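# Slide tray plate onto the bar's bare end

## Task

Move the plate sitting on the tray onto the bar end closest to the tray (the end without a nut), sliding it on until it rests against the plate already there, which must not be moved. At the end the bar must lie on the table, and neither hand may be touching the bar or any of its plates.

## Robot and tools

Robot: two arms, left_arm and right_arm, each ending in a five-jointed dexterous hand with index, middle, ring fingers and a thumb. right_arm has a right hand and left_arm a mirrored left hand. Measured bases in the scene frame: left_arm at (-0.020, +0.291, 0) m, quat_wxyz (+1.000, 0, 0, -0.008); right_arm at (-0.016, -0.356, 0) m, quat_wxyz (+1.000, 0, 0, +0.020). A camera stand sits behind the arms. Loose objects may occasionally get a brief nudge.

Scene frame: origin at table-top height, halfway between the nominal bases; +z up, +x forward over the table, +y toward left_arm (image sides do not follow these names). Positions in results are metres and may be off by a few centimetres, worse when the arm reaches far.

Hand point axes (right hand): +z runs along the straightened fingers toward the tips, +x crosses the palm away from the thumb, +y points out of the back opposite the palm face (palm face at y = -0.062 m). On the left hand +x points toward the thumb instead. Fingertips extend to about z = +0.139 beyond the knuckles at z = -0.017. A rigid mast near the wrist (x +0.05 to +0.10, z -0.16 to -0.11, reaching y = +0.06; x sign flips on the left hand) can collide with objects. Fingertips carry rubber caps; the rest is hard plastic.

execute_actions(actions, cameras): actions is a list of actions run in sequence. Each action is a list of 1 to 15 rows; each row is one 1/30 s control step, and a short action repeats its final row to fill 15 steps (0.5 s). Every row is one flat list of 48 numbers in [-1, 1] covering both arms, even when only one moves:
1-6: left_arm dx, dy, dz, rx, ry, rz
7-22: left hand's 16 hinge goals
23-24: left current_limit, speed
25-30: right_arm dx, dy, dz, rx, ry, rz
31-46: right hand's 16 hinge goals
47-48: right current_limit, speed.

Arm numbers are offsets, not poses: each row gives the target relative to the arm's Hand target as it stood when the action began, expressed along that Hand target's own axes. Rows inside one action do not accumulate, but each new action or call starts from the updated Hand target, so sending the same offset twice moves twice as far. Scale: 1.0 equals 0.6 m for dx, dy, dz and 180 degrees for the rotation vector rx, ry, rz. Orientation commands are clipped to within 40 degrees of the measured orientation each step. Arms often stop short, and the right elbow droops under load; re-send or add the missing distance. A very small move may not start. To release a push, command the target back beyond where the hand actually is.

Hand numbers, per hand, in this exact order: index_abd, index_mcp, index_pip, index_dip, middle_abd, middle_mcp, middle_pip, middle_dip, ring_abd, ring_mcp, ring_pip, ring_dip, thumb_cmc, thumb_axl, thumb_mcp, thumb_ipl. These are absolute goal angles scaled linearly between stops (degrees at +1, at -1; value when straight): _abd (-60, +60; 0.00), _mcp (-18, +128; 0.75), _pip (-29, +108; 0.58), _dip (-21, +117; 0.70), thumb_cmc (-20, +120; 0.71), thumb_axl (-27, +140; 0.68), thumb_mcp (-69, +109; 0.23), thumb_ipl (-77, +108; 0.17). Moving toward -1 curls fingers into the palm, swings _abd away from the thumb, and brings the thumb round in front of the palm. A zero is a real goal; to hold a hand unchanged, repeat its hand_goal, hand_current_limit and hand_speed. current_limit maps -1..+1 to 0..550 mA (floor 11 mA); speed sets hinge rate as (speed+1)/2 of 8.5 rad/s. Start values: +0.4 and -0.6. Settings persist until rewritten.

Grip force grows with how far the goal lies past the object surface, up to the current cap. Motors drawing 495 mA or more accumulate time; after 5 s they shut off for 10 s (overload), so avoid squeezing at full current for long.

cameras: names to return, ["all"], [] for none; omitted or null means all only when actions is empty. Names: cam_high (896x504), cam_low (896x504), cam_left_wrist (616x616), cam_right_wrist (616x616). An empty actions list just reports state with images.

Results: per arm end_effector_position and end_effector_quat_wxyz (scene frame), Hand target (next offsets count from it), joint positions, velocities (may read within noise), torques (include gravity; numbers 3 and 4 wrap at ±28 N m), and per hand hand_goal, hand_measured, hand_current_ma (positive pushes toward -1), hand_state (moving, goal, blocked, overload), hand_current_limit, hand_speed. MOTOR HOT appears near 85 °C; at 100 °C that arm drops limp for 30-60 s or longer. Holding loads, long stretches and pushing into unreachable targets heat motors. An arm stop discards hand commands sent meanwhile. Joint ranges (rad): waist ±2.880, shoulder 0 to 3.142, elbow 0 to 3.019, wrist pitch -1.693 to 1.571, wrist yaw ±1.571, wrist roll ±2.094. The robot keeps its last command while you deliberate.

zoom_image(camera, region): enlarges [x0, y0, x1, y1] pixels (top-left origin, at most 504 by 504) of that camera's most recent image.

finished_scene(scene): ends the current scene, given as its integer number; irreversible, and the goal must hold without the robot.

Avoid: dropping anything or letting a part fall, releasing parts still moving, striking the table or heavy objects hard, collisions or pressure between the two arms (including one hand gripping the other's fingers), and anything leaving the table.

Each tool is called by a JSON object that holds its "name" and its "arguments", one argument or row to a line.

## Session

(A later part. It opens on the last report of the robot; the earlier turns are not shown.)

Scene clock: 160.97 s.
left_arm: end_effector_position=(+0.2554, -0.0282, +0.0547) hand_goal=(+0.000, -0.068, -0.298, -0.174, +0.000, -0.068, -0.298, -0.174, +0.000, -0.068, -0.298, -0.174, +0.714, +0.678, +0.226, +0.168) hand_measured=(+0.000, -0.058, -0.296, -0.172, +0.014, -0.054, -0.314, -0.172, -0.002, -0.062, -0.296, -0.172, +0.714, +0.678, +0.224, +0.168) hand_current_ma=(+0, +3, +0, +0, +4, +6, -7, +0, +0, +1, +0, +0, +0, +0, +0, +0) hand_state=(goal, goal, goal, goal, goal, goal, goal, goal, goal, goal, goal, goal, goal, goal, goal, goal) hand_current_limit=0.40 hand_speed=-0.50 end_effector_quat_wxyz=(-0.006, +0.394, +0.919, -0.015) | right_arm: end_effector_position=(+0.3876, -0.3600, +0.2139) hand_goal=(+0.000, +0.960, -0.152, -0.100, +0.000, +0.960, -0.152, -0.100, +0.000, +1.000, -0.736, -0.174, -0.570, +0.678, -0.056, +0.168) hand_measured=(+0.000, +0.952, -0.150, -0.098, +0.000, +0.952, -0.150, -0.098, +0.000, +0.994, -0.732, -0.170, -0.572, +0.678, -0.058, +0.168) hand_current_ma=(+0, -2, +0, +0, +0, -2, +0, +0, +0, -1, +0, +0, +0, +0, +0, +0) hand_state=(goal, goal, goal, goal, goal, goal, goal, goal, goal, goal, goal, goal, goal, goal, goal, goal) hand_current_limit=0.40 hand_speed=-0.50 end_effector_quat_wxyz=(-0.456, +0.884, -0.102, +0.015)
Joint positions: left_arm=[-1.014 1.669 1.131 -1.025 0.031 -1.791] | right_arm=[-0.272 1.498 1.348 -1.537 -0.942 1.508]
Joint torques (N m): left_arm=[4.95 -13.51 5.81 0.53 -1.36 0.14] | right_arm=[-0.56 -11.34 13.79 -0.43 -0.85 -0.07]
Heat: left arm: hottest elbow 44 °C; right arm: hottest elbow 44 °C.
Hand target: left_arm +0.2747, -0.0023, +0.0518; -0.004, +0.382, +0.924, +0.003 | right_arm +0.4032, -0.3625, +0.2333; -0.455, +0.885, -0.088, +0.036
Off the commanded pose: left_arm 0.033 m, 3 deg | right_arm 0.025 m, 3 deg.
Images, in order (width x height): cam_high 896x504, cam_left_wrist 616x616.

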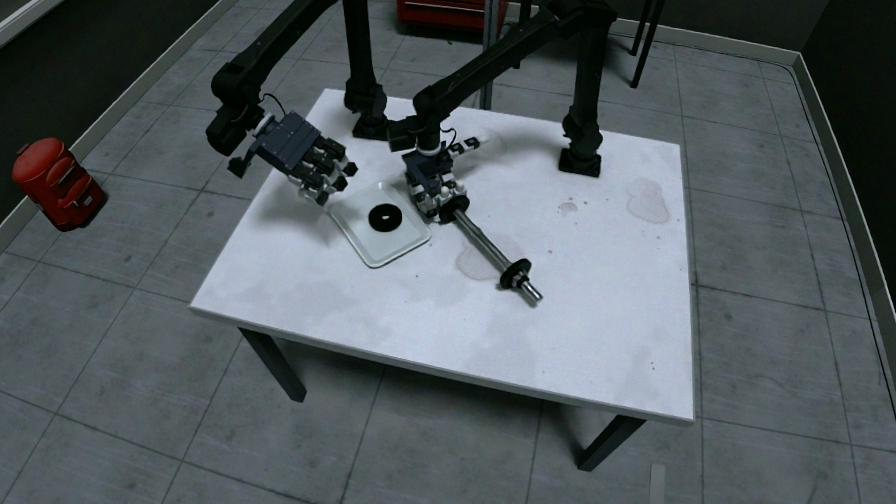

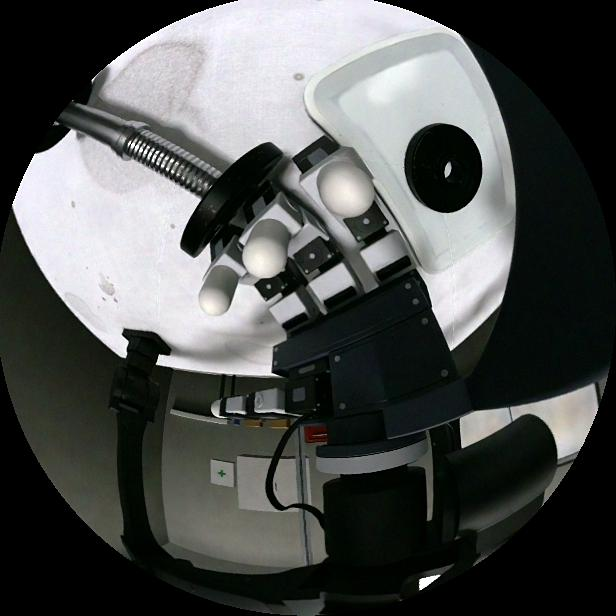

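{"name": "execute_actions", "arguments": {
  "actions": [
    [[0,0.0333,0,0,0,0, 0,-0.068,-0.299,-0.174,0,-0.068,-0.299,-0.174,0,-0.068,-0.299,-0.174,0.714,0.677,0.226,0.168,0.4,-0.5, 0,0,0,0,0,0, 0,0.959,-0.153,-0.101,0,0.959,-0.153,-0.101,0,1,-0.737,-0.174,-0.571,0.677,-0.056,0.168,0.4,-0.5]],
    [[0,0.0333,0,0,0,0, 0,-0.068,-0.299,-0.174,0,-0.068,-0.299,-0.174,0,-0.068,-0.299,-0.174,0.714,0.677,0.226,0.168,0.4,-0.5, 0,0,0,0,0,0, 0,0.959,-0.153,-0.101,0,0.959,-0.153,-0.101,0,1,-0.737,-0.174,-0.571,0.677,-0.056,0.168,0.4,-0.5]],
    [[0,0.0333,0,0,0,0, 0,-0.068,-0.299,-0.174,0,-0.068,-0.299,-0.174,0,-0.068,-0.299,-0.174,0.714,0.677,0.226,0.168,0.4,-0.5, 0,0,0,0,0,0, 0,0.959,-0.153,-0.101,0,0.959,-0.153,-0.101,0,1,-0.737,-0.174,-0.571,0.677,-0.056,0.168,0.4,-0.5]]
  ],
  "cameras": ["cam_high","cam_left_wrist"]
}}

Scene clock: 182.93 s.
left_arm: end_effector_position=(+0.2995, +0.0132, +0.0547) hand_goal=(+0.000, -0.068, -0.298, -0.174, +0.000, -0.068, -0.298, -0.174, +0.000, -0.068, -0.298, -0.174, +0.714, +0.678, +0.226, +0.168) hand_measured=(+0.002, -0.052, -0.298, -0.172, +0.016, -0.052, -0.316, -0.172, -0.002, -0.062, -0.296, -0.172, +0.714, +0.678, +0.224, +0.168) hand_current_ma=(+0, +7, +0, +0, +5, +7, -8, +0, +0, +1, +0, +0, +0, +0, +0, +0) hand_state=(goal, goal, goal, goal, goal, goal, goal, goal, goal, goal, goal, goal, goal, goal, goal, goal) hand_current_limit=0.40 hand_speed=-0.50 end_effector_quat_wxyz=(-0.007, +0.393, +0.920, -0.016) | right_arm: end_effector_position=(+0.3876, -0.3600, +0.2139) hand_goal=(+0.000, +0.960, -0.152, -0.100, +0.000, +0.960, -0.152, -0.100, +0.000, +1.000, -0.736, -0.174, -0.570, +0.678, -0.056, +0.168) hand_measured=(+0.000, +0.952, -0.150, -0.098, +0.000, +0.952, -0.150, -0.098, +0.000, +0.994, -0.732, -0.170, -0.572, +0.678, -0.058, +0.168) hand_current_ma=(+0, -2, +0, +0, +0, -2, +0, +0, +0, -1, +0, +0, +0, +0, +0, +0) hand_state=(goal, goal, goal, goal, goal, goal, goal, goal, goal, goal, goal, goal, goal, goal, goal, goal) hand_current_limit=0.40 hand_speed=-0.50 end_effector_quat_wxyz=(-0.456, +0.884, -0.102, +0.015)
Joint positions: left_arm=[-0.88 1.649 1.105 -1.023 0.035 -1.66] | right_arm=[-0.272 1.498 1.348 -1.537 -0.942 1.508]
Joint torques (N m): left_arm=[4.89 -13.92 6.19 0.57 -1.57 0.2] | right_arm=[-0.44 -11.34 13.78 -0.46 -0.85 -0.07]
Heat: left arm: hottest elbow 42 °C; right arm: hottest elbow 45 °C.
Hand target: left_arm +0.3170, +0.0402, +0.0519; -0.004, +0.382, +0.924, +0.003 | right_arm +0.4032, -0.3625, +0.2333; -0.455, +0.885, -0.088, +0.036
Off the commanded pose: left_arm 0.032 m, 3 deg | right_arm 0.025 m, 3 deg.
Images, in order (width x height): cam_high 896x504, cam_left_wrist 616x616.

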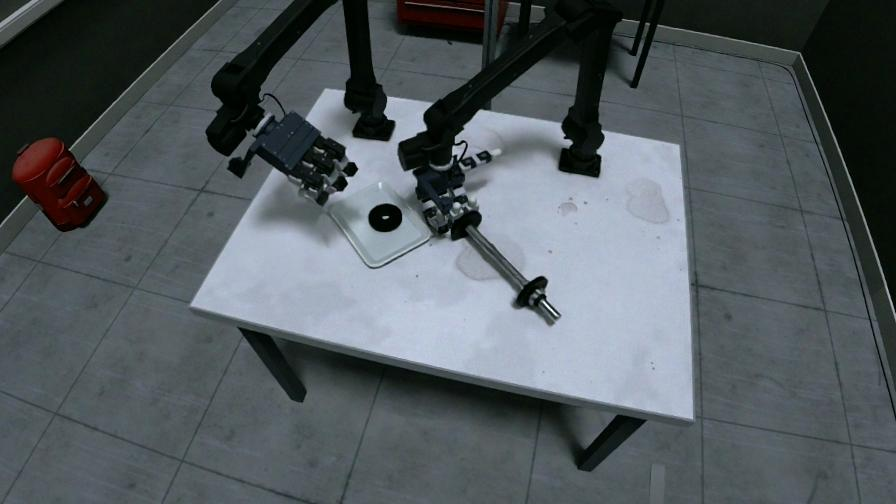

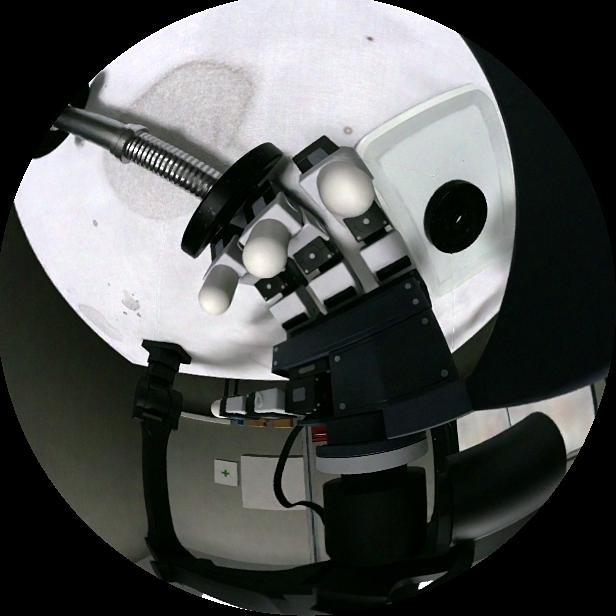

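{"name": "execute_actions", "arguments": {
  "actions": [
    [[0,0.0333,0,0,0,0, 0,-0.068,-0.299,-0.174,0,-0.068,-0.299,-0.174,0,-0.068,-0.299,-0.174,0.714,0.677,0.226,0.168,0.4,-0.5, 0,0,0,0,0,0, 0,0.959,-0.153,-0.101,0,0.959,-0.153,-0.101,0,1,-0.737,-0.174,-0.571,0.677,-0.056,0.168,0.4,-0.5]],
    [[0,0.0233,0,0,0,0, 0,-0.068,-0.299,-0.174,0,-0.068,-0.299,-0.174,0,-0.068,-0.299,-0.174,0.714,0.677,0.226,0.168,0.4,-0.5, 0,0,0,0,0,0, 0,0.959,-0.153,-0.101,0,0.959,-0.153,-0.101,0,1,-0.737,-0.174,-0.571,0.677,-0.056,0.168,0.4,-0.5]],
    [[0,-0.05,0,0,0,0, 0,-0.068,-0.299,-0.174,0,-0.068,-0.299,-0.174,0,-0.068,-0.299,-0.174,0.714,0.677,0.226,0.168,0.4,-0.5, 0,0,0,0,0,0, 0,0.959,-0.153,-0.101,0,0.959,-0.153,-0.101,0,1,-0.737,-0.174,-0.571,0.677,-0.056,0.168,0.4,-0.5]],
    [[0,-0.12,0,0,0,0, 0,-0.068,-0.299,-0.174,0,-0.068,-0.299,-0.174,0,-0.068,-0.299,-0.174,0.714,0.677,0.226,0.168,0.4,-0.5, 0,0,0,0,0,0, 0,0.959,-0.153,-0.101,0,0.959,-0.153,-0.101,0,1,-0.737,-0.174,-0.571,0.677,-0.056,0.168,0.4,-0.5]],
    [[0,-0.03,-0.1,0,0,0, 0,-0.068,-0.299,-0.174,0,-0.068,-0.299,-0.174,0,-0.068,-0.299,-0.174,0.714,0.677,0.226,0.168,0.4,-0.5, 0,0,0,0,0,0, 0,0.959,-0.153,-0.101,0,0.959,-0.153,-0.101,0,1,-0.737,-0.174,-0.571,0.677,-0.056,0.168,0.4,-0.5]]
  ],
  "cameras": ["cam_high","cam_left_wrist"]
}}

{"name": "zoom_image", "arguments": {
  "camera": "cam_high",
  "region": [360, 140, 600, 350]
}}

Scene clock: 197.77 s.
left_arm: end_effector_position=(+0.2481, -0.0024, +0.0914) hand_goal=(+0.000, -0.068, -0.298, -0.174, +0.000, -0.068, -0.298, -0.174, +0.000, -0.068, -0.298, -0.174, +0.714, +0.678, +0.226, +0.168) hand_measured=(+0.002, -0.052, -0.296, -0.172, +0.002, -0.056, -0.298, -0.172, -0.002, -0.062, -0.296, -0.172, +0.714, +0.678, +0.224, +0.168) hand_current_ma=(+0, +7, +0, +0, +0, +4, +0, +0, +0, +1, +0, +0, +0, +0, +0, +0) hand_state=(goal, goal, goal, goal, goal, goal, goal, goal, goal, goal, goal, goal, goal, goal, goal, goal) hand_current_limit=0.40 hand_speed=-0.50 end_effector_quat_wxyz=(-0.025, +0.384, +0.923, +0.017) | right_arm: end_effector_position=(+0.3876, -0.3600, +0.2139) hand_goal=(+0.000, +0.960, -0.152, -0.100, +0.000, +0.960, -0.152, -0.100, +0.000, +1.000, -0.736, -0.174, -0.570, +0.678, -0.056, +0.168) hand_measured=(+0.000, +0.952, -0.150, -0.098, +0.000, +0.952, -0.150, -0.098, +0.000, +0.994, -0.732, -0.170, -0.572, +0.678, -0.058, +0.168) hand_current_ma=(+0, -2, +0, +0, +0, -2, +0, +0, +0, -1, +0, +0, +0, +0, +0, +0) hand_state=(goal, goal, goal, goal, goal, goal, goal, goal, goal, goal, goal, goal, goal, goal, goal, goal) hand_current_limit=0.40 hand_speed=-0.50 end_effector_quat_wxyz=(-0.456, +0.884, -0.102, +0.015)
Joint positions: left_arm=[-1.008 1.611 1.149 -1.17 0.002 -1.805] | right_arm=[-0.272 1.498 1.348 -1.537 -0.942 1.508]
Joint torques (N m): left_arm=[-0.21 -13.98 12.66 -0.28 -0.26 -0.28] | right_arm=[-0.56 -11.34 13.82 -0.46 -0.86 -0.07]
Heat: left arm: hottest elbow 41 °C; right arm: hottest elbow 45 °C.
Hand target: left_arm +0.2567, -0.0213, +0.1117; -0.004, +0.382, +0.924, +0.003 | right_arm +0.4032, -0.3625, +0.2333; -0.455, +0.885, -0.088, +0.036
Off the commanded pose: left_arm 0.029 m, 3 deg | right_arm 0.025 m, 3 deg.
Images, in order (width x height): cam_high 896x504, cam_left_wrist 616x616.

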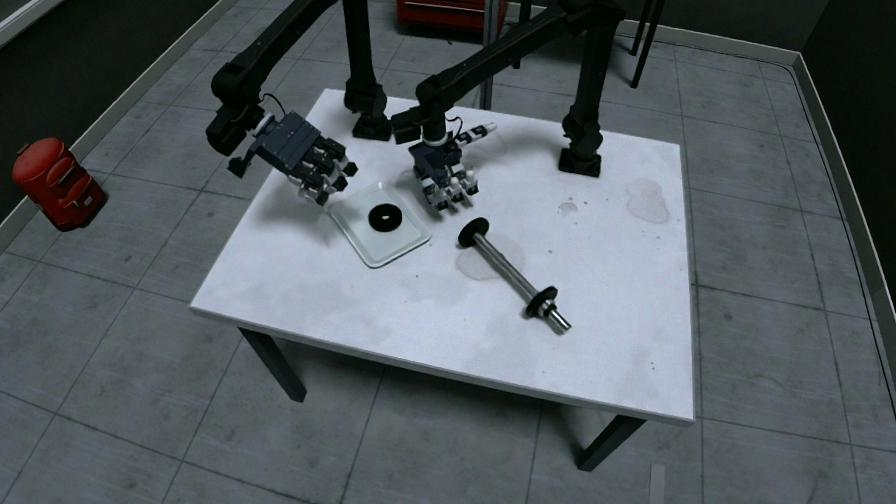

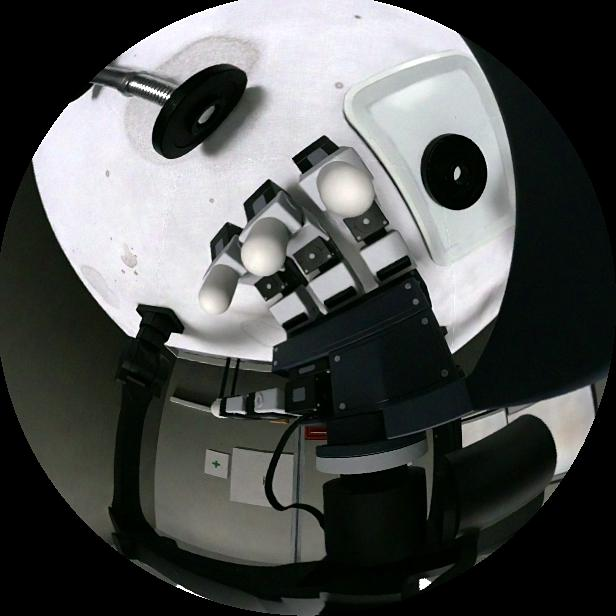

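Scaled by 2.100.

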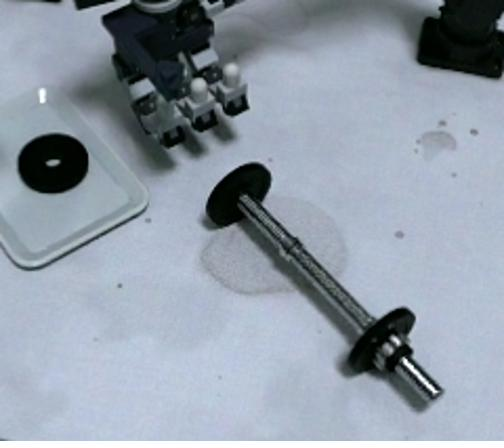

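{"name": "execute_actions", "arguments": {
  "actions": [
    [[0,0,-0.147,0,0,0, 0,-0.068,-0.299,-0.174,0,-0.068,-0.299,-0.174,0,-0.068,-0.299,-0.174,0.714,0.677,0.226,0.168,0.4,-0.5, 0,0,0,0,0,0, 0,0.959,-0.153,-0.101,0,0.959,-0.153,-0.101,0,1,-0.737,-0.174,-0.571,0.677,-0.056,0.168,0.4,-0.5]],
    [[-0.0194,0.09,0,0,0,-0.0295, 0.133,0.754,0.576,0.696,-0.133,0.754,0.576,0.696,0,-0.068,-0.299,-0.174,0.714,0.677,0.226,0.168,0.4,-0.3, 0,0,0,0,0,0, 0,0.959,-0.153,-0.101,0,0.959,-0.153,-0.101,0,1,-0.737,-0.174,-0.571,0.677,-0.056,0.168,0.4,-0.5]],
    [[-0.01,0.094,0,0,0,0, 0.133,0.754,0.576,0.696,-0.133,0.754,0.576,0.696,0,-0.068,-0.299,-0.174,0.714,0.677,0.226,0.168,0.4,-0.3, 0,0,0,0,0,0, 0,0.959,-0.153,-0.101,0,0.959,-0.153,-0.101,0,1,-0.737,-0.174,-0.571,0.677,-0.056,0.168,0.4,-0.5]]
  ],
  "cameras": ["cam_high","cam_low","cam_left_wrist"]
}}

{"name": "zoom_image", "arguments": {
  "camera": "cam_high",
  "region": [360, 140, 600, 350]
}}

Scene clock: 219.07 s.
left_arm: end_effector_position=(+0.3311, +0.0640, +0.1787) hand_goal=(+0.134, +0.754, +0.576, +0.696, -0.132, +0.754, +0.576, +0.696, +0.000, -0.068, -0.298, -0.174, +0.714, +0.678, +0.226, +0.168) hand_measured=(+0.130, +0.752, +0.574, +0.694, -0.128, +0.752, +0.574, +0.694, -0.002, -0.062, -0.296, -0.172, +0.714, +0.678, +0.224, +0.168) hand_current_ma=(+0, +0, +0, +0, +0, +0, +0, +0, +0, +2, +0, +0, +0, +0, +0, +0) hand_state=(goal, goal, goal, goal, goal, goal, goal, goal, goal, goal, goal, goal, goal, goal, goal, goal) hand_current_limit=0.40 hand_speed=-0.30 end_effector_quat_wxyz=(-0.026, +0.330, +0.943, +0.016) | right_arm: end_effector_position=(+0.3876, -0.3600, +0.2139) hand_goal=(+0.000, +0.960, -0.152, -0.100, +0.000, +0.960, -0.152, -0.100, +0.000, +1.000, -0.736, -0.174, -0.570, +0.678, -0.056, +0.168) hand_measured=(+0.000, +0.952, -0.150, -0.098, +0.000, +0.952, -0.150, -0.098, +0.000, +0.994, -0.732, -0.170, -0.572, +0.678, -0.058, +0.168) hand_current_ma=(+0, -2, +0, +0, +0, -2, +0, +0, +0, -1, +0, +0, +0, +0, +0, +0) hand_state=(goal, goal, goal, goal, goal, goal, goal, goal, goal, goal, goal, goal, goal, goal, goal, goal) hand_current_limit=0.40 hand_speed=-0.50 end_effector_quat_wxyz=(-0.456, +0.884, -0.102, +0.015)
Joint positions: left_arm=[-0.757 1.556 1.326 -1.402 -0.006 -1.671] | right_arm=[-0.272 1.498 1.348 -1.537 -0.942 1.508]
Joint torques (N m): left_arm=[0.15 -13.51 14.22 0.02 0.04 0.01] | right_arm=[-0.5 -11.28 13.79 -0.46 -0.85 -0.06]
Heat: left arm: hottest elbow 43 °C; right arm: hottest elbow 46 °C.
Hand target: left_arm +0.3438, +0.0477, +0.2001; -0.004, +0.339, +0.941, +0.003 | right_arm +0.4032, -0.3625, +0.2333; -0.455, +0.885, -0.088, +0.036
Off the commanded pose: left_arm 0.030 m, 3 deg | right_arm 0.025 m, 3 deg.
Images, in order (width x height): cam_high 896x504, cam_low 896x504, cam_left_wrist 616x616.

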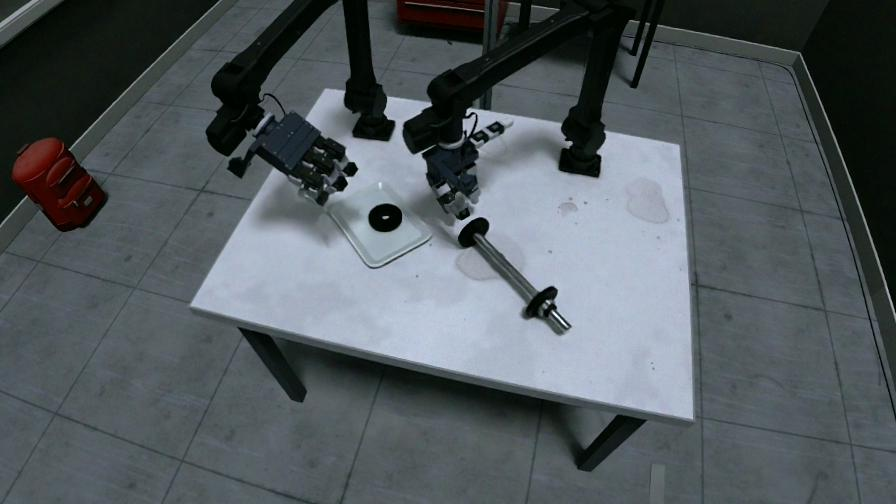

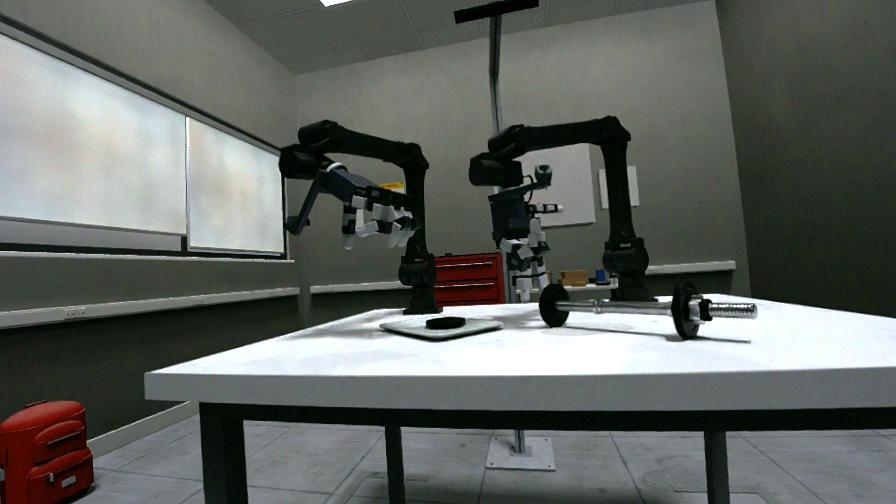

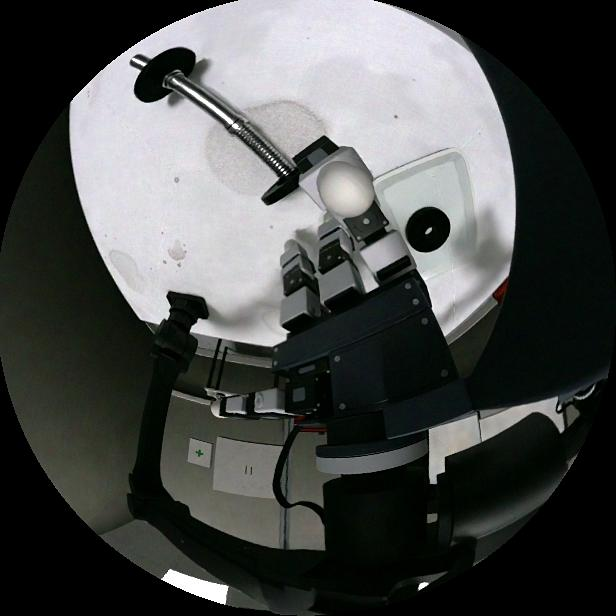

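Scaled by 2.100.

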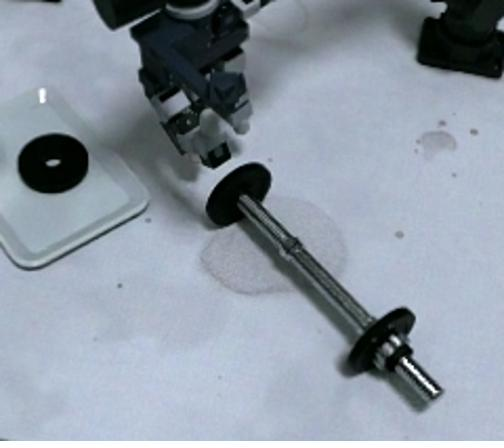

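{"name": "execute_actions", "arguments": {
  "actions": [
    [[-0.052,0,0,0,0,0, 0.133,0.754,0.576,0.696,-0.133,0.754,0.576,0.696,0,-0.068,-0.299,-0.174,0.714,0.677,0.226,0.168,0.4,-0.3, 0,0,0,0,0,0, 0,0.959,-0.153,-0.101,0,0.959,-0.153,-0.101,0,1,-0.737,-0.174,-0.571,0.677,-0.056,0.168,0.4,-0.5]],
    [[0,0,0.04,0,0,0, 0.133,0.754,0.576,0.696,-0.133,0.754,0.576,0.696,0,-0.068,-0.299,-0.174,0.714,0.677,0.226,0.168,0.4,-0.3, 0,0,0,0,0,0, 0,0.959,-0.153,-0.101,0,0.959,-0.153,-0.101,0,1,-0.737,-0.174,-0.571,0.677,-0.056,0.168,0.4,-0.5]]
  ],
  "cameras": ["cam_high","cam_left_wrist"]
}}

{"name": "zoom_image", "arguments": {
  "camera": "cam_high",
  "region": [400, 140, 560, 280]
}}

Scene clock: 227.83 s.
left_arm: end_effector_position=(+0.3594, +0.0367, +0.1727) hand_goal=(+0.134, +0.754, +0.576, +0.696, -0.132, +0.754, +0.576, +0.696, +0.000, -0.068, -0.298, -0.174, +0.714, +0.678, +0.226, +0.168) hand_measured=(+0.132, +0.752, +0.574, +0.694, -0.130, +0.752, +0.574, +0.694, -0.002, -0.062, -0.296, -0.172, +0.714, +0.678, +0.224, +0.168) hand_current_ma=(+0, +0, +0, +0, +0, +0, +0, +0, +0, +2, +0, +0, +0, +0, +0, +0) hand_state=(goal, goal, goal, goal, goal, goal, goal, goal, goal, goal, goal, goal, goal, goal, goal, goal) hand_current_limit=0.40 hand_speed=-0.30 end_effector_quat_wxyz=(-0.015, +0.334, +0.943, +0.010) | right_arm: end_effector_position=(+0.3876, -0.3600, +0.2139) hand_goal=(+0.000, +0.960, -0.152, -0.100, +0.000, +0.960, -0.152, -0.100, +0.000, +1.000, -0.736, -0.174, -0.570, +0.678, -0.056, +0.168) hand_measured=(+0.000, +0.952, -0.150, -0.098, +0.000, +0.952, -0.150, -0.098, +0.000, +0.994, -0.732, -0.170, -0.572, +0.678, -0.058, +0.168) hand_current_ma=(+0, -2, +0, +0, +0, -2, +0, +0, +0, -1, +0, +0, +0, +0, +0, +0) hand_state=(goal, goal, goal, goal, goal, goal, goal, goal, goal, goal, goal, goal, goal, goal, goal, goal) hand_current_limit=0.40 hand_speed=-0.50 end_effector_quat_wxyz=(-0.456, +0.884, -0.102, +0.015)
Joint positions: left_arm=[-0.757 1.642 1.417 -1.383 -0.006 -1.664] | right_arm=[-0.272 1.498 1.348 -1.537 -0.942 1.508]
Joint torques (N m): left_arm=[-0.03 -14.27 10.77 0.8 0.02 -0.01] | right_arm=[-0.5 -11.34 13.76 -0.49 -0.85 -0.07]
Heat: left arm: hottest elbow 45 °C; right arm: hottest elbow 46 °C.
Hand target: left_arm +0.3678, +0.0279, +0.1759; -0.003, +0.339, +0.941, +0.003 | right_arm +0.4032, -0.3625, +0.2333; -0.455, +0.885, -0.088, +0.036
Off the commanded pose: left_arm 0.013 m, 2 deg | right_arm 0.025 m, 3 deg.
Images, in order (width x height): cam_high 896x504, cam_left_wrist 616x616.

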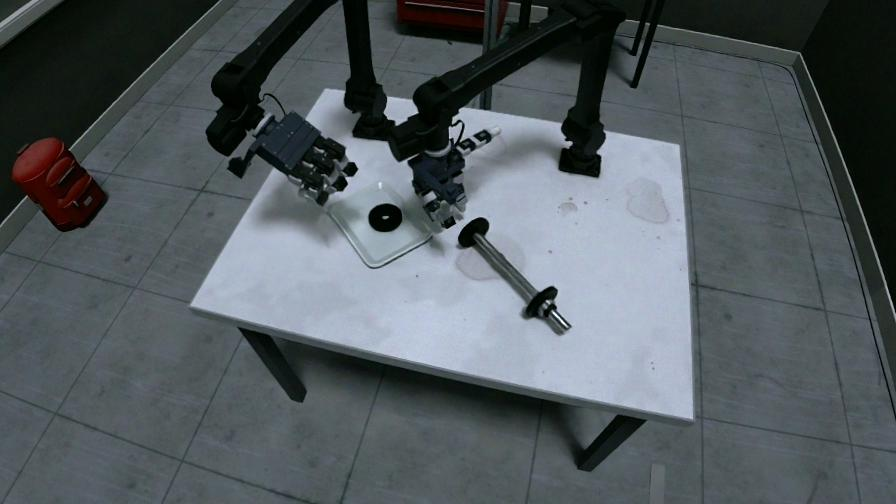

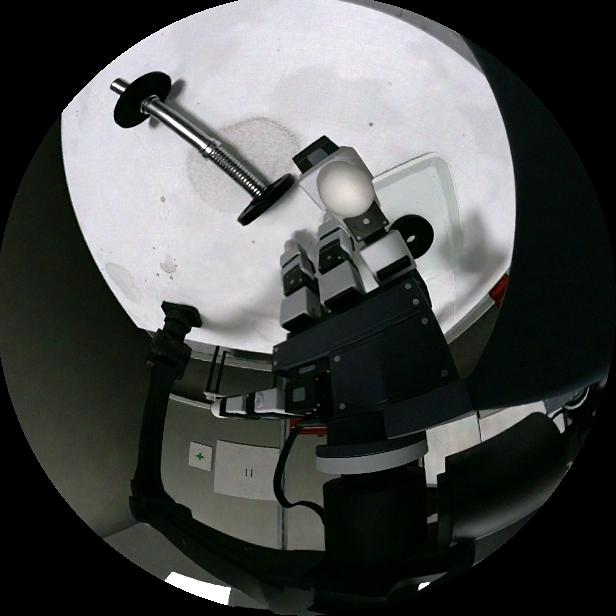

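Scaled by 3.150.

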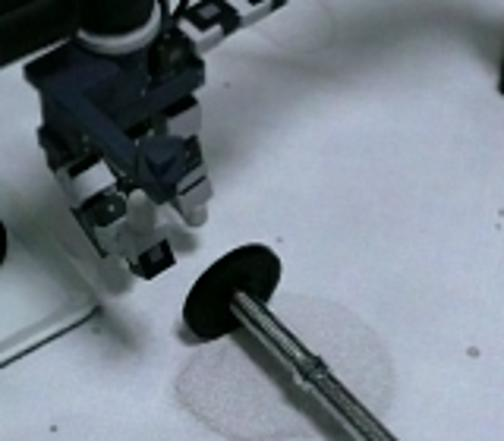

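{"name": "execute_actions", "arguments": {
  "actions": [
    [[0,0,0.05,0,0,0, 0.133,0.754,0.576,0.696,-0.133,0.754,0.576,0.696,0,-0.068,-0.299,-0.174,0.714,0.677,0.226,0.168,0.4,-0.3, 0,0,0,0,0,0, 0,0.959,-0.153,-0.101,0,0.959,-0.153,-0.101,0,1,-0.737,-0.174,-0.571,0.677,-0.056,0.168,0.4,-0.5]]
  ],
  "cameras": ["cam_high","cam_low"]
}}

{"name": "zoom_image", "arguments": {
  "camera": "cam_high",
  "region": [410, 160, 510, 260]
}}

{"name": "zoom_image", "arguments": {
  "camera": "cam_low",
  "region": [460, 200, 640, 350]
}}

Scene clock: 239.23 s.
left_arm: end_effector_position=(+0.3666, +0.0296, +0.1513) hand_goal=(+0.134, +0.754, +0.576, +0.696, -0.132, +0.754, +0.576, +0.696, +0.000, -0.068, -0.298, -0.174, +0.714, +0.678, +0.226, +0.168) hand_measured=(+0.132, +0.752, +0.574, +0.694, -0.130, +0.752, +0.574, +0.694, -0.002, -0.062, -0.296, -0.172, +0.714, +0.678, +0.224, +0.168) hand_current_ma=(+0, +0, +0, +0, +0, +0, +0, +0, +0, +2, +0, +0, +0, +0, +0, +0) hand_state=(goal, goal, goal, goal, goal, goal, goal, goal, goal, goal, goal, goal, goal, goal, goal, goal) hand_current_limit=0.40 hand_speed=-0.30 end_effector_quat_wxyz=(-0.003, +0.334, +0.943, +0.005) | right_arm: end_effector_position=(+0.3876, -0.3600, +0.2139) hand_goal=(+0.000, +0.960, -0.152, -0.100, +0.000, +0.960, -0.152, -0.100, +0.000, +1.000, -0.736, -0.174, -0.570, +0.678, -0.056, +0.168) hand_measured=(+0.000, +0.952, -0.150, -0.098, +0.000, +0.952, -0.150, -0.098, +0.000, +0.994, -0.732, -0.170, -0.572, +0.678, -0.058, +0.168) hand_current_ma=(+0, -2, +0, +0, +0, -2, +0, +0, +0, -1, +0, +0, +0, +0, +0, +0) hand_state=(goal, goal, goal, goal, goal, goal, goal, goal, goal, goal, goal, goal, goal, goal, goal, goal) hand_current_limit=0.40 hand_speed=-0.50 end_effector_quat_wxyz=(-0.456, +0.884, -0.102, +0.015)
Joint positions: left_arm=[-0.757 1.664 1.39 -1.307 -0.006 -1.664] | right_arm=[-0.272 1.498 1.348 -1.537 -0.942 1.508]
Joint torques (N m): left_arm=[0.67 -13.39 8.14 0.91 0 -0.01] | right_arm=[-0.5 -11.28 13.78 -0.46 -0.86 -0.06]
Heat: left arm: hottest elbow 45 °C; right arm: hottest elbow 46 °C.
Hand target: left_arm +0.3676, +0.0282, +0.1457; -0.004, +0.339, +0.941, +0.003 | right_arm +0.4032, -0.3625, +0.2333; -0.455, +0.885, -0.088, +0.036
Off the commanded pose: left_arm 0.006 m, 1 deg | right_arm 0.025 m, 3 deg.
Images, in order (width x height): cam_high 896x504, cam_low 896x504.

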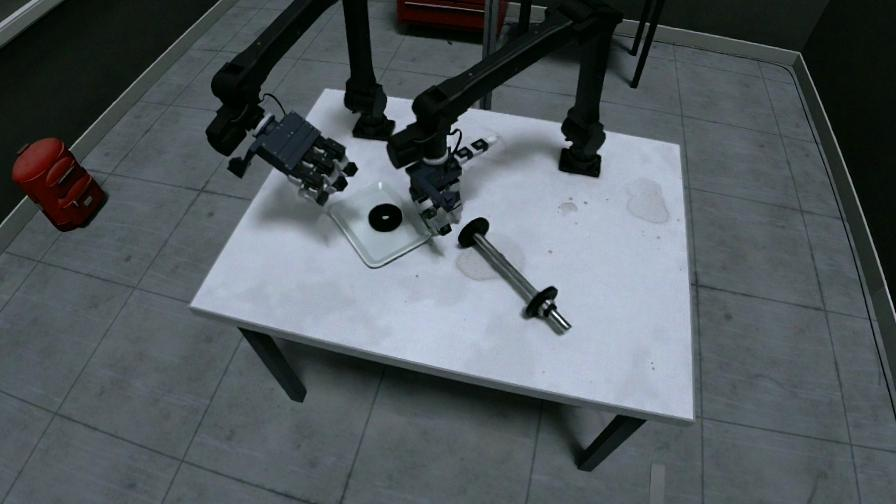

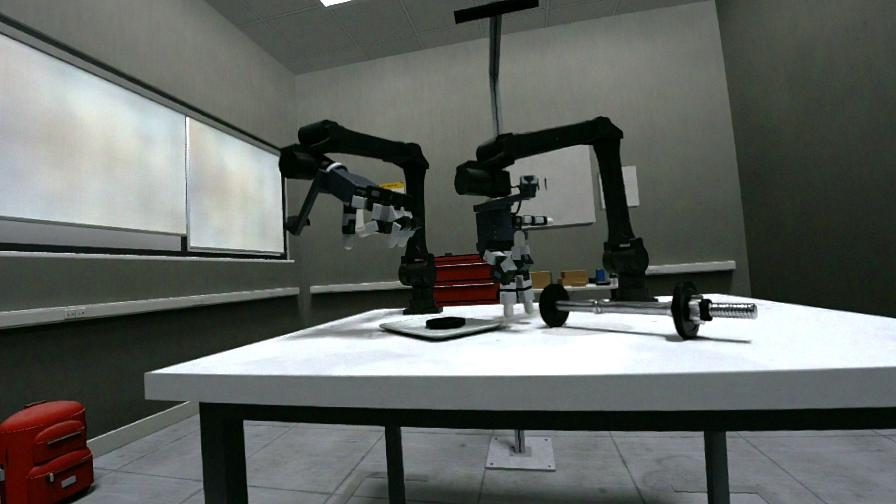

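Scaled by 5.040.

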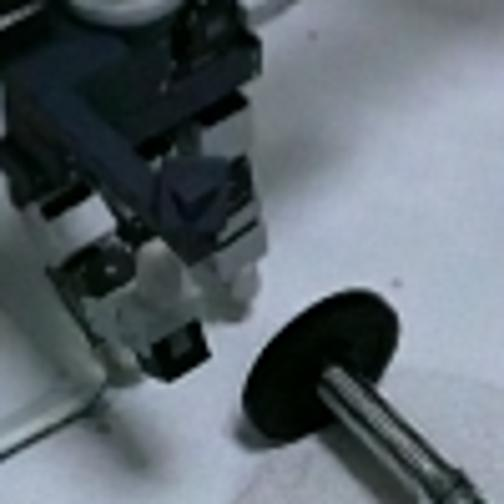

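Scaled by 2.800.

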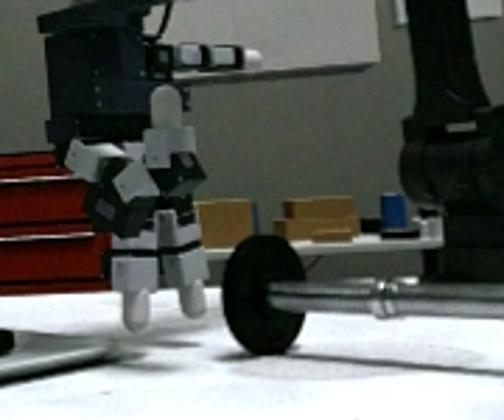

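{"name": "execute_actions", "arguments": {
  "actions": [
    [[0.05,0,0,0,0,0, 0.133,0.754,0.576,0.696,-0.133,0.754,0.576,0.696,0,-0.068,-0.299,-0.174,0.714,0.677,0.226,0.168,0.4,-0.3, 0,0,0,0,0,0, 0,0.959,-0.153,-0.101,0,0.959,-0.153,-0.101,0,1,-0.737,-0.174,-0.571,0.677,-0.056,0.168,0.4,-0.5]]
  ],
  "cameras": ["cam_high","cam_low"]
}}

{"name": "zoom_image", "arguments": {
  "camera": "cam_high",
  "region": [410, 160, 510, 260]
}}

{"name": "zoom_image", "arguments": {
  "camera": "cam_low",
  "region": [460, 200, 640, 350]
}}

Scene clock: 245.43 s.
left_arm: end_effector_position=(+0.3458, +0.0498, +0.1432) hand_goal=(+0.134, +0.754, +0.576, +0.696, -0.132, +0.754, +0.576, +0.696, +0.000, -0.068, -0.298, -0.174, +0.714, +0.678, +0.226, +0.168) hand_measured=(+0.132, +0.752, +0.574, +0.694, -0.130, +0.752, +0.574, +0.694, -0.002, -0.062, -0.296, -0.172, +0.714, +0.678, +0.224, +0.168) hand_current_ma=(+0, +0, +0, +0, +0, +0, +0, +0, +0, +2, +0, +0, +0, +0, -1, +0) hand_state=(goal, goal, goal, goal, goal, goal, goal, goal, goal, goal, goal, goal, goal, goal, goal, goal) hand_current_limit=0.40 hand_speed=-0.30 end_effector_quat_wxyz=(-0.012, +0.334, +0.942, +0.009) | right_arm: end_effector_position=(+0.3876, -0.3600, +0.2139) hand_goal=(+0.000, +0.960, -0.152, -0.100, +0.000, +0.960, -0.152, -0.100, +0.000, +1.000, -0.736, -0.174, -0.570, +0.678, -0.056, +0.168) hand_measured=(+0.000, +0.952, -0.150, -0.098, +0.000, +0.952, -0.150, -0.098, +0.000, +0.994, -0.732, -0.170, -0.572, +0.678, -0.058, +0.168) hand_current_ma=(+0, -2, +0, +0, +0, -2, +0, +0, +0, -1, +0, +0, +0, +0, +0, +0) hand_state=(goal, goal, goal, goal, goal, goal, goal, goal, goal, goal, goal, goal, goal, goal, goal, goal) hand_current_limit=0.40 hand_speed=-0.50 end_effector_quat_wxyz=(-0.456, +0.884, -0.102, +0.015)
Joint positions: left_arm=[-0.757 1.61 1.299 -1.289 -0.006 -1.663] | right_arm=[-0.272 1.498 1.348 -1.537 -0.942 1.508]
Joint torques (N m): left_arm=[-0.38 -15.33 7.91 0.73 -0.01 -0.05] | right_arm=[-0.5 -11.46 13.78 -0.47 -0.85 -0.06]
Heat: left arm: hottest elbow 44 °C; right arm: hottest elbow 46 °C.
Hand target: left_arm +0.3446, +0.0473, +0.1461; -0.004, +0.339, +0.941, +0.003 | right_arm +0.4032, -0.3625, +0.2333; -0.455, +0.885, -0.088, +0.036
Off the commanded pose: left_arm 0.004 m, 1 deg | right_arm 0.025 m, 3 deg.
Images, in order (width x height): cam_high 896x504, cam_low 896x504.

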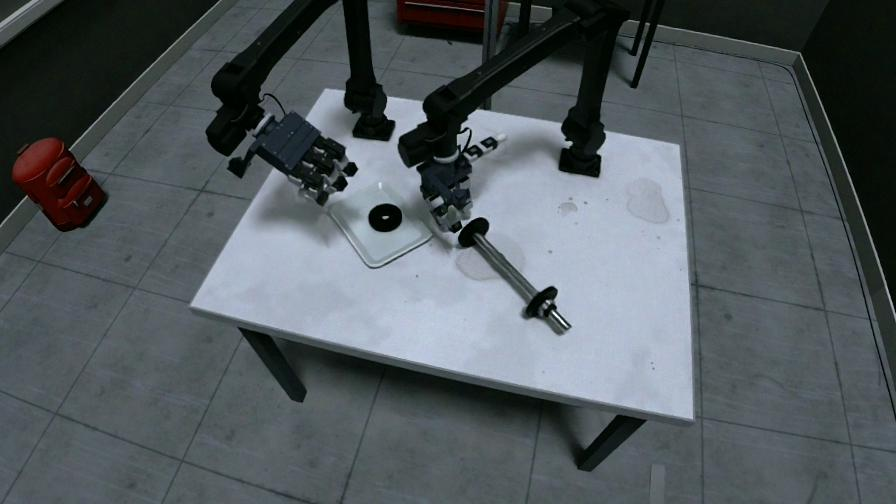

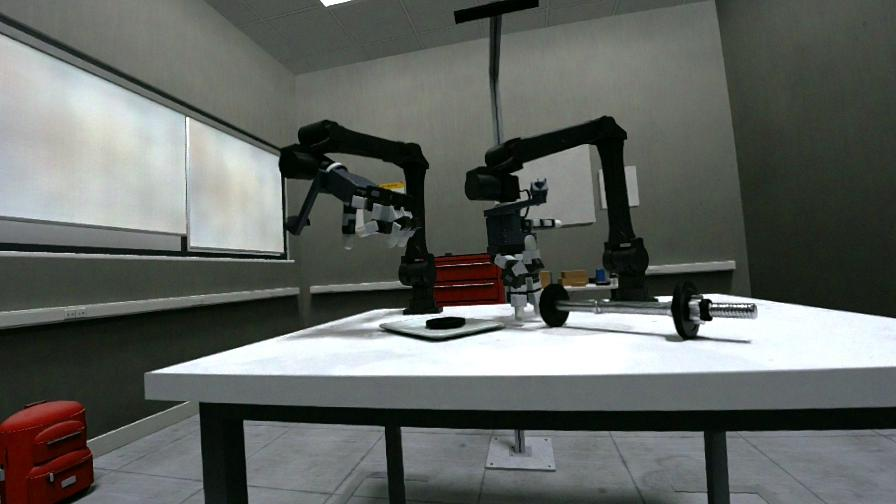

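Scaled by 5.040.

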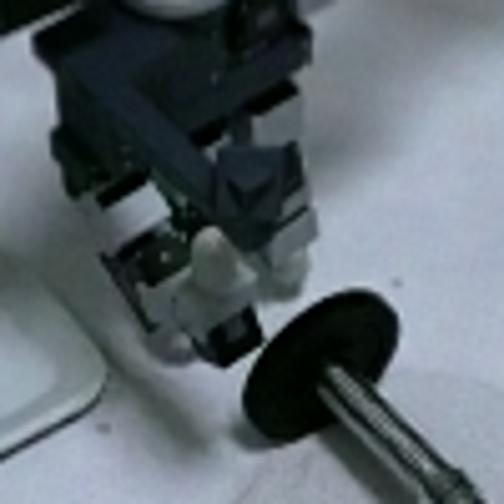

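Scaled by 2.800.

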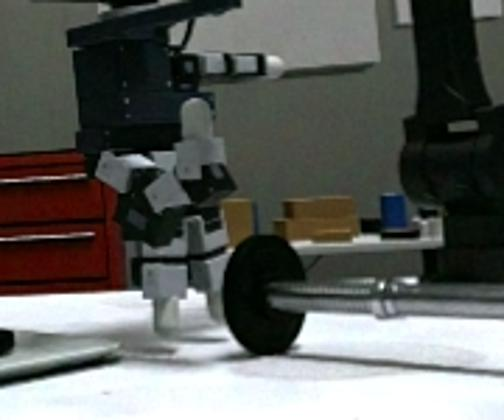

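{"name": "execute_actions", "arguments": {
  "actions": [
    [[0,0.0333,0,0,0,0, 0.133,0.754,0.576,0.696,-0.133,0.754,0.576,0.696,0,-0.068,-0.299,-0.174,0.714,0.677,0.226,0.168,0.7,-0.3, 0,0,0,0,0,0, 0,0.959,-0.153,-0.101,0,0.959,-0.153,-0.101,0,1,-0.737,-0.174,-0.571,0.677,-0.056,0.168,0.4,-0.5]],
    [[0,0.0333,0,0,0,0, 0.133,0.72,0.576,0.696,-0.133,0.72,0.576,0.696,0,-0.068,-0.299,-0.174,0.714,0.677,0.226,0.168,0.7,-0.3, 0,0,0,0,0,0, 0,0.959,-0.153,-0.101,0,0.959,-0.153,-0.101,0,1,-0.737,-0.174,-0.571,0.677,-0.056,0.168,0.4,-0.5]],
    [[0,0.0333,0,0,0,0, 0.133,0.70,0.576,0.696,-0.133,0.70,0.576,0.696,0,-0.068,-0.299,-0.174,0.714,0.677,0.226,0.168,0.7,-0.3, 0,0,0,0,0,0, 0,0.959,-0.153,-0.101,0,0.959,-0.153,-0.101,0,1,-0.737,-0.174,-0.571,0.677,-0.056,0.168,0.4,-0.5]]
  ],
  "cameras": ["cam_high","cam_low","cam_left_wrist"]
}}

{"name": "zoom_image", "arguments": {
  "camera": "cam_high",
  "region": [420, 160, 600, 340]
}}

Scene clock: 255.40 s.
left_arm: end_effector_position=(+0.3804, +0.0888, +0.1437) hand_goal=(+0.134, +0.700, +0.576, +0.696, -0.132, +0.700, +0.576, +0.696, +0.000, -0.068, -0.298, -0.174, +0.714, +0.678, +0.226, +0.168) hand_measured=(+0.132, +0.708, +0.578, +0.694, -0.130, +0.712, +0.580, +0.696, -0.002, -0.062, -0.296, -0.172, +0.714, +0.678, +0.224, +0.168) hand_current_ma=(+0, +2, +0, +0, +0, +4, +1, +0, +0, +2, +0, +0, +0, +0, -1, +0) hand_state=(goal, goal, goal, goal, goal, goal, goal, goal, goal, goal, goal, goal, goal, goal, goal, goal) hand_current_limit=0.70 hand_speed=-0.30 end_effector_quat_wxyz=(-0.012, +0.336, +0.942, +0.004) | right_arm: end_effector_position=(+0.3876, -0.3600, +0.2139) hand_goal=(+0.000, +0.960, -0.152, -0.100, +0.000, +0.960, -0.152, -0.100, +0.000, +1.000, -0.736, -0.174, -0.570, +0.678, -0.056, +0.168) hand_measured=(+0.000, +0.952, -0.150, -0.098, +0.000, +0.952, -0.150, -0.098, +0.000, +0.994, -0.732, -0.170, -0.572, +0.678, -0.058, +0.168) hand_current_ma=(+0, -2, +0, +0, +0, -2, +0, +0, +0, -1, +0, +0, +0, +0, +0, +0) hand_state=(goal, goal, goal, goal, goal, goal, goal, goal, goal, goal, goal, goal, goal, goal, goal, goal) hand_current_limit=0.40 hand_speed=-0.50 end_effector_quat_wxyz=(-0.456, +0.884, -0.102, +0.015)
Joint positions: left_arm=[-0.642 1.607 1.299 -1.289 0.001 -1.544] | right_arm=[-0.272 1.498 1.348 -1.537 -0.942 1.508]
Joint torques (N m): left_arm=[0.79 -15.5 7.98 0.8 -0.29 0.04] | right_arm=[-0.56 -11.4 13.76 -0.46 -0.86 -0.07]
Heat: left arm: hottest elbow 44 °C; right arm: hottest elbow 46 °C.
Hand target: left_arm +0.3828, +0.0935, +0.1463; -0.003, +0.339, +0.941, +0.003 | right_arm +0.4032, -0.3625, +0.2333; -0.455, +0.885, -0.088, +0.036
Off the commanded pose: left_arm 0.006 m, 1 deg | right_arm 0.025 m, 3 deg.
Images, in order (width x height): cam_high 896x504, cam_low 896x504, cam_left_wrist 616x616.

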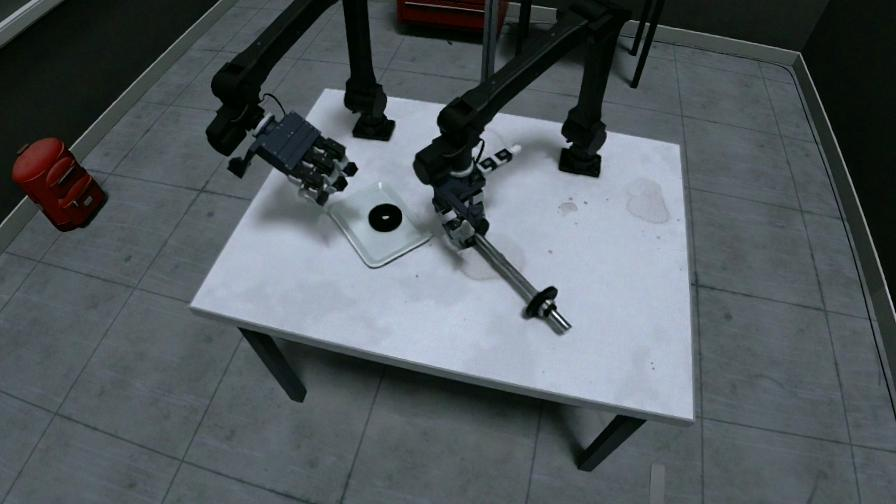

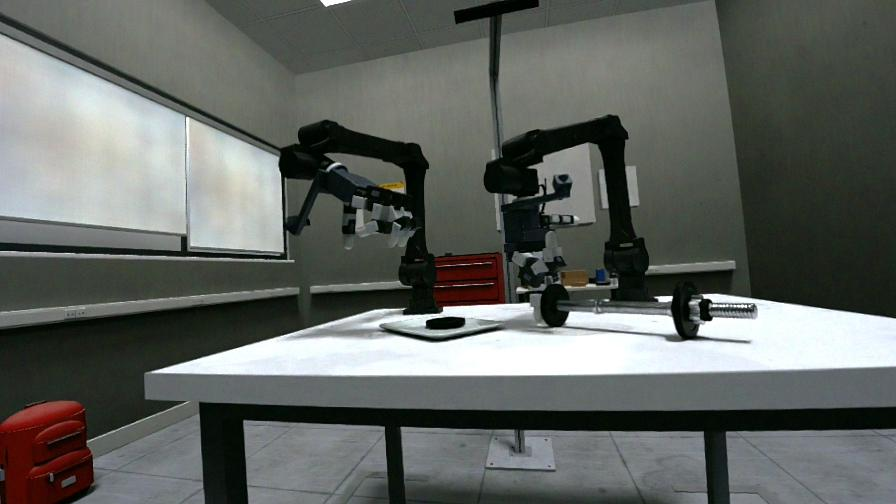

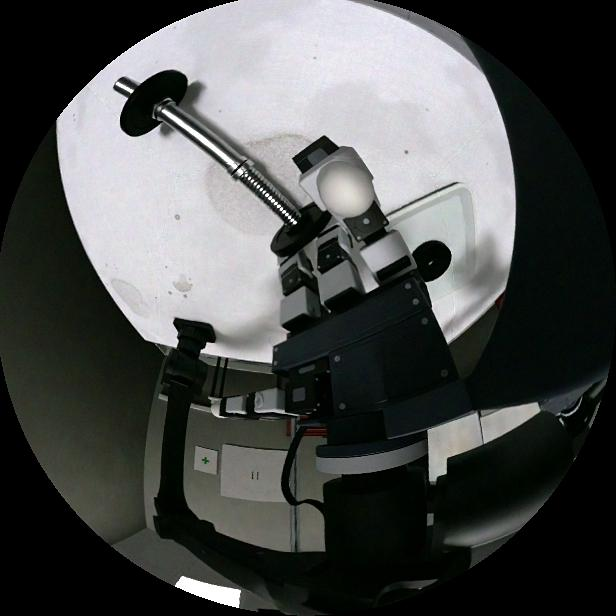

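Scaled by 2.800.

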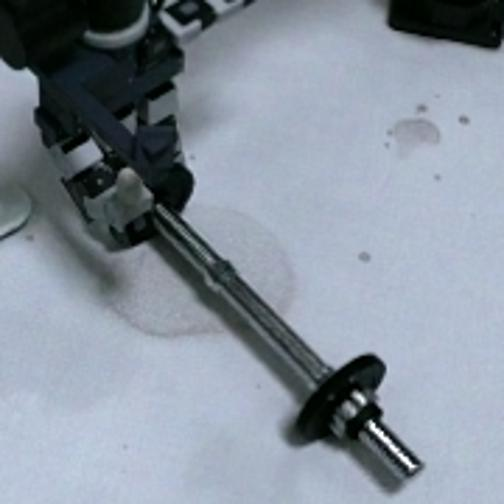

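{"name": "execute_actions", "arguments": {
  "actions": [
    [[0,0.0333,0,0,0,0, 0.133,0.70,0.576,0.696,-0.133,0.70,0.576,0.696,0,-0.068,-0.299,-0.174,0.714,0.677,0.226,0.168,0.7,-0.3, 0,0,0,0,0,0, 0,0.959,-0.153,-0.101,0,0.959,-0.153,-0.101,0,1,-0.737,-0.174,-0.571,0.677,-0.056,0.168,0.4,-0.5]],
    [[0,0.0333,0,0,0,0, 0.133,0.70,0.576,0.696,-0.133,0.70,0.576,0.696,0,-0.068,-0.299,-0.174,0.714,0.677,0.226,0.168,0.7,-0.3, 0,0,0,0,0,0, 0,0.959,-0.153,-0.101,0,0.959,-0.153,-0.101,0,1,-0.737,-0.174,-0.571,0.677,-0.056,0.168,0.4,-0.5]]
  ],
  "cameras": ["cam_high","cam_left_wrist"]
}}

{"name": "zoom_image", "arguments": {
  "camera": "cam_high",
  "region": [420, 160, 600, 340]
}}

Scene clock: 260.03 s.
left_arm: end_effector_position=(+0.3920, +0.1012, +0.1417) hand_goal=(+0.134, +0.700, +0.576, +0.696, -0.132, +0.700, +0.576, +0.696, +0.000, -0.068, -0.298, -0.174, +0.714, +0.678, +0.226, +0.168) hand_measured=(+0.132, +0.758, +0.602, +0.700, -0.128, +0.754, +0.604, +0.702, -0.002, -0.062, -0.296, -0.172, +0.714, +0.678, +0.224, +0.168) hand_current_ma=(+0, +75, +16, +1, +0, +66, +17, +1, +0, +2, +0, +0, +0, +0, -1, +0) hand_state=(goal, blocked, blocked, goal, goal, blocked, blocked, goal, goal, goal, goal, goal, goal, goal, goal, goal) hand_current_limit=0.70 hand_speed=-0.30 end_effector_quat_wxyz=(-0.016, +0.346, +0.938, -0.015) | right_arm: end_effector_position=(+0.3876, -0.3600, +0.2139) hand_goal=(+0.000, +0.960, -0.152, -0.100, +0.000, +0.960, -0.152, -0.100, +0.000, +1.000, -0.736, -0.174, -0.570, +0.678, -0.056, +0.168) hand_measured=(+0.000, +0.952, -0.150, -0.098, +0.000, +0.952, -0.150, -0.098, +0.000, +0.994, -0.732, -0.170, -0.572, +0.678, -0.058, +0.168) hand_current_ma=(+0, -2, +0, +0, +0, -2, +0, +0, +0, -1, +0, +0, +0, +0, +0, +0) hand_state=(goal, goal, goal, goal, goal, goal, goal, goal, goal, goal, goal, goal, goal, goal, goal, goal) hand_current_limit=0.40 hand_speed=-0.50 end_effector_quat_wxyz=(-0.456, +0.884, -0.102, +0.015)
Joint positions: left_arm=[-0.593 1.604 1.299 -1.289 0.036 -1.472] | right_arm=[-0.272 1.498 1.348 -1.537 -0.942 1.508]
Joint torques (N m): left_arm=[4.84 -13.8 8.54 0.54 -1.58 0.1] | right_arm=[-0.5 -11.46 13.81 -0.44 -0.85 -0.07]
Heat: left arm: hottest elbow 44 °C; right arm: hottest elbow 46 °C.
Hand target: left_arm +0.4083, +0.1243, +0.1465; -0.003, +0.339, +0.941, +0.003 | right_arm +0.4032, -0.3625, +0.2333; -0.455, +0.885, -0.088, +0.036
Off the commanded pose: left_arm 0.029 m, 3 deg | right_arm 0.025 m, 3 deg.
Images, in order (width x height): cam_high 896x504, cam_left_wrist 616x616.

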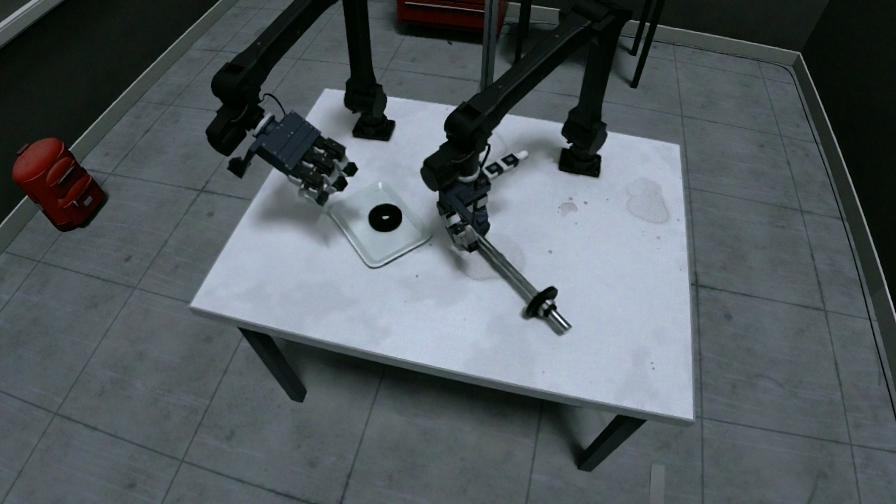

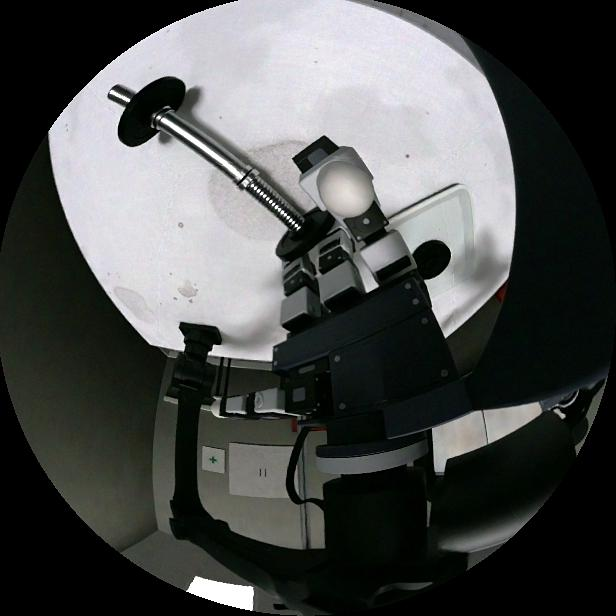

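Scaled by 2.800.

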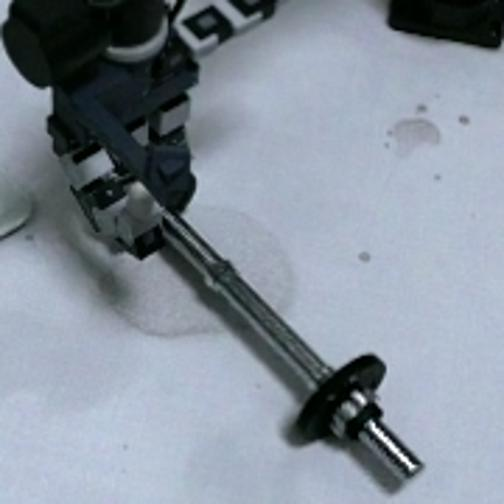

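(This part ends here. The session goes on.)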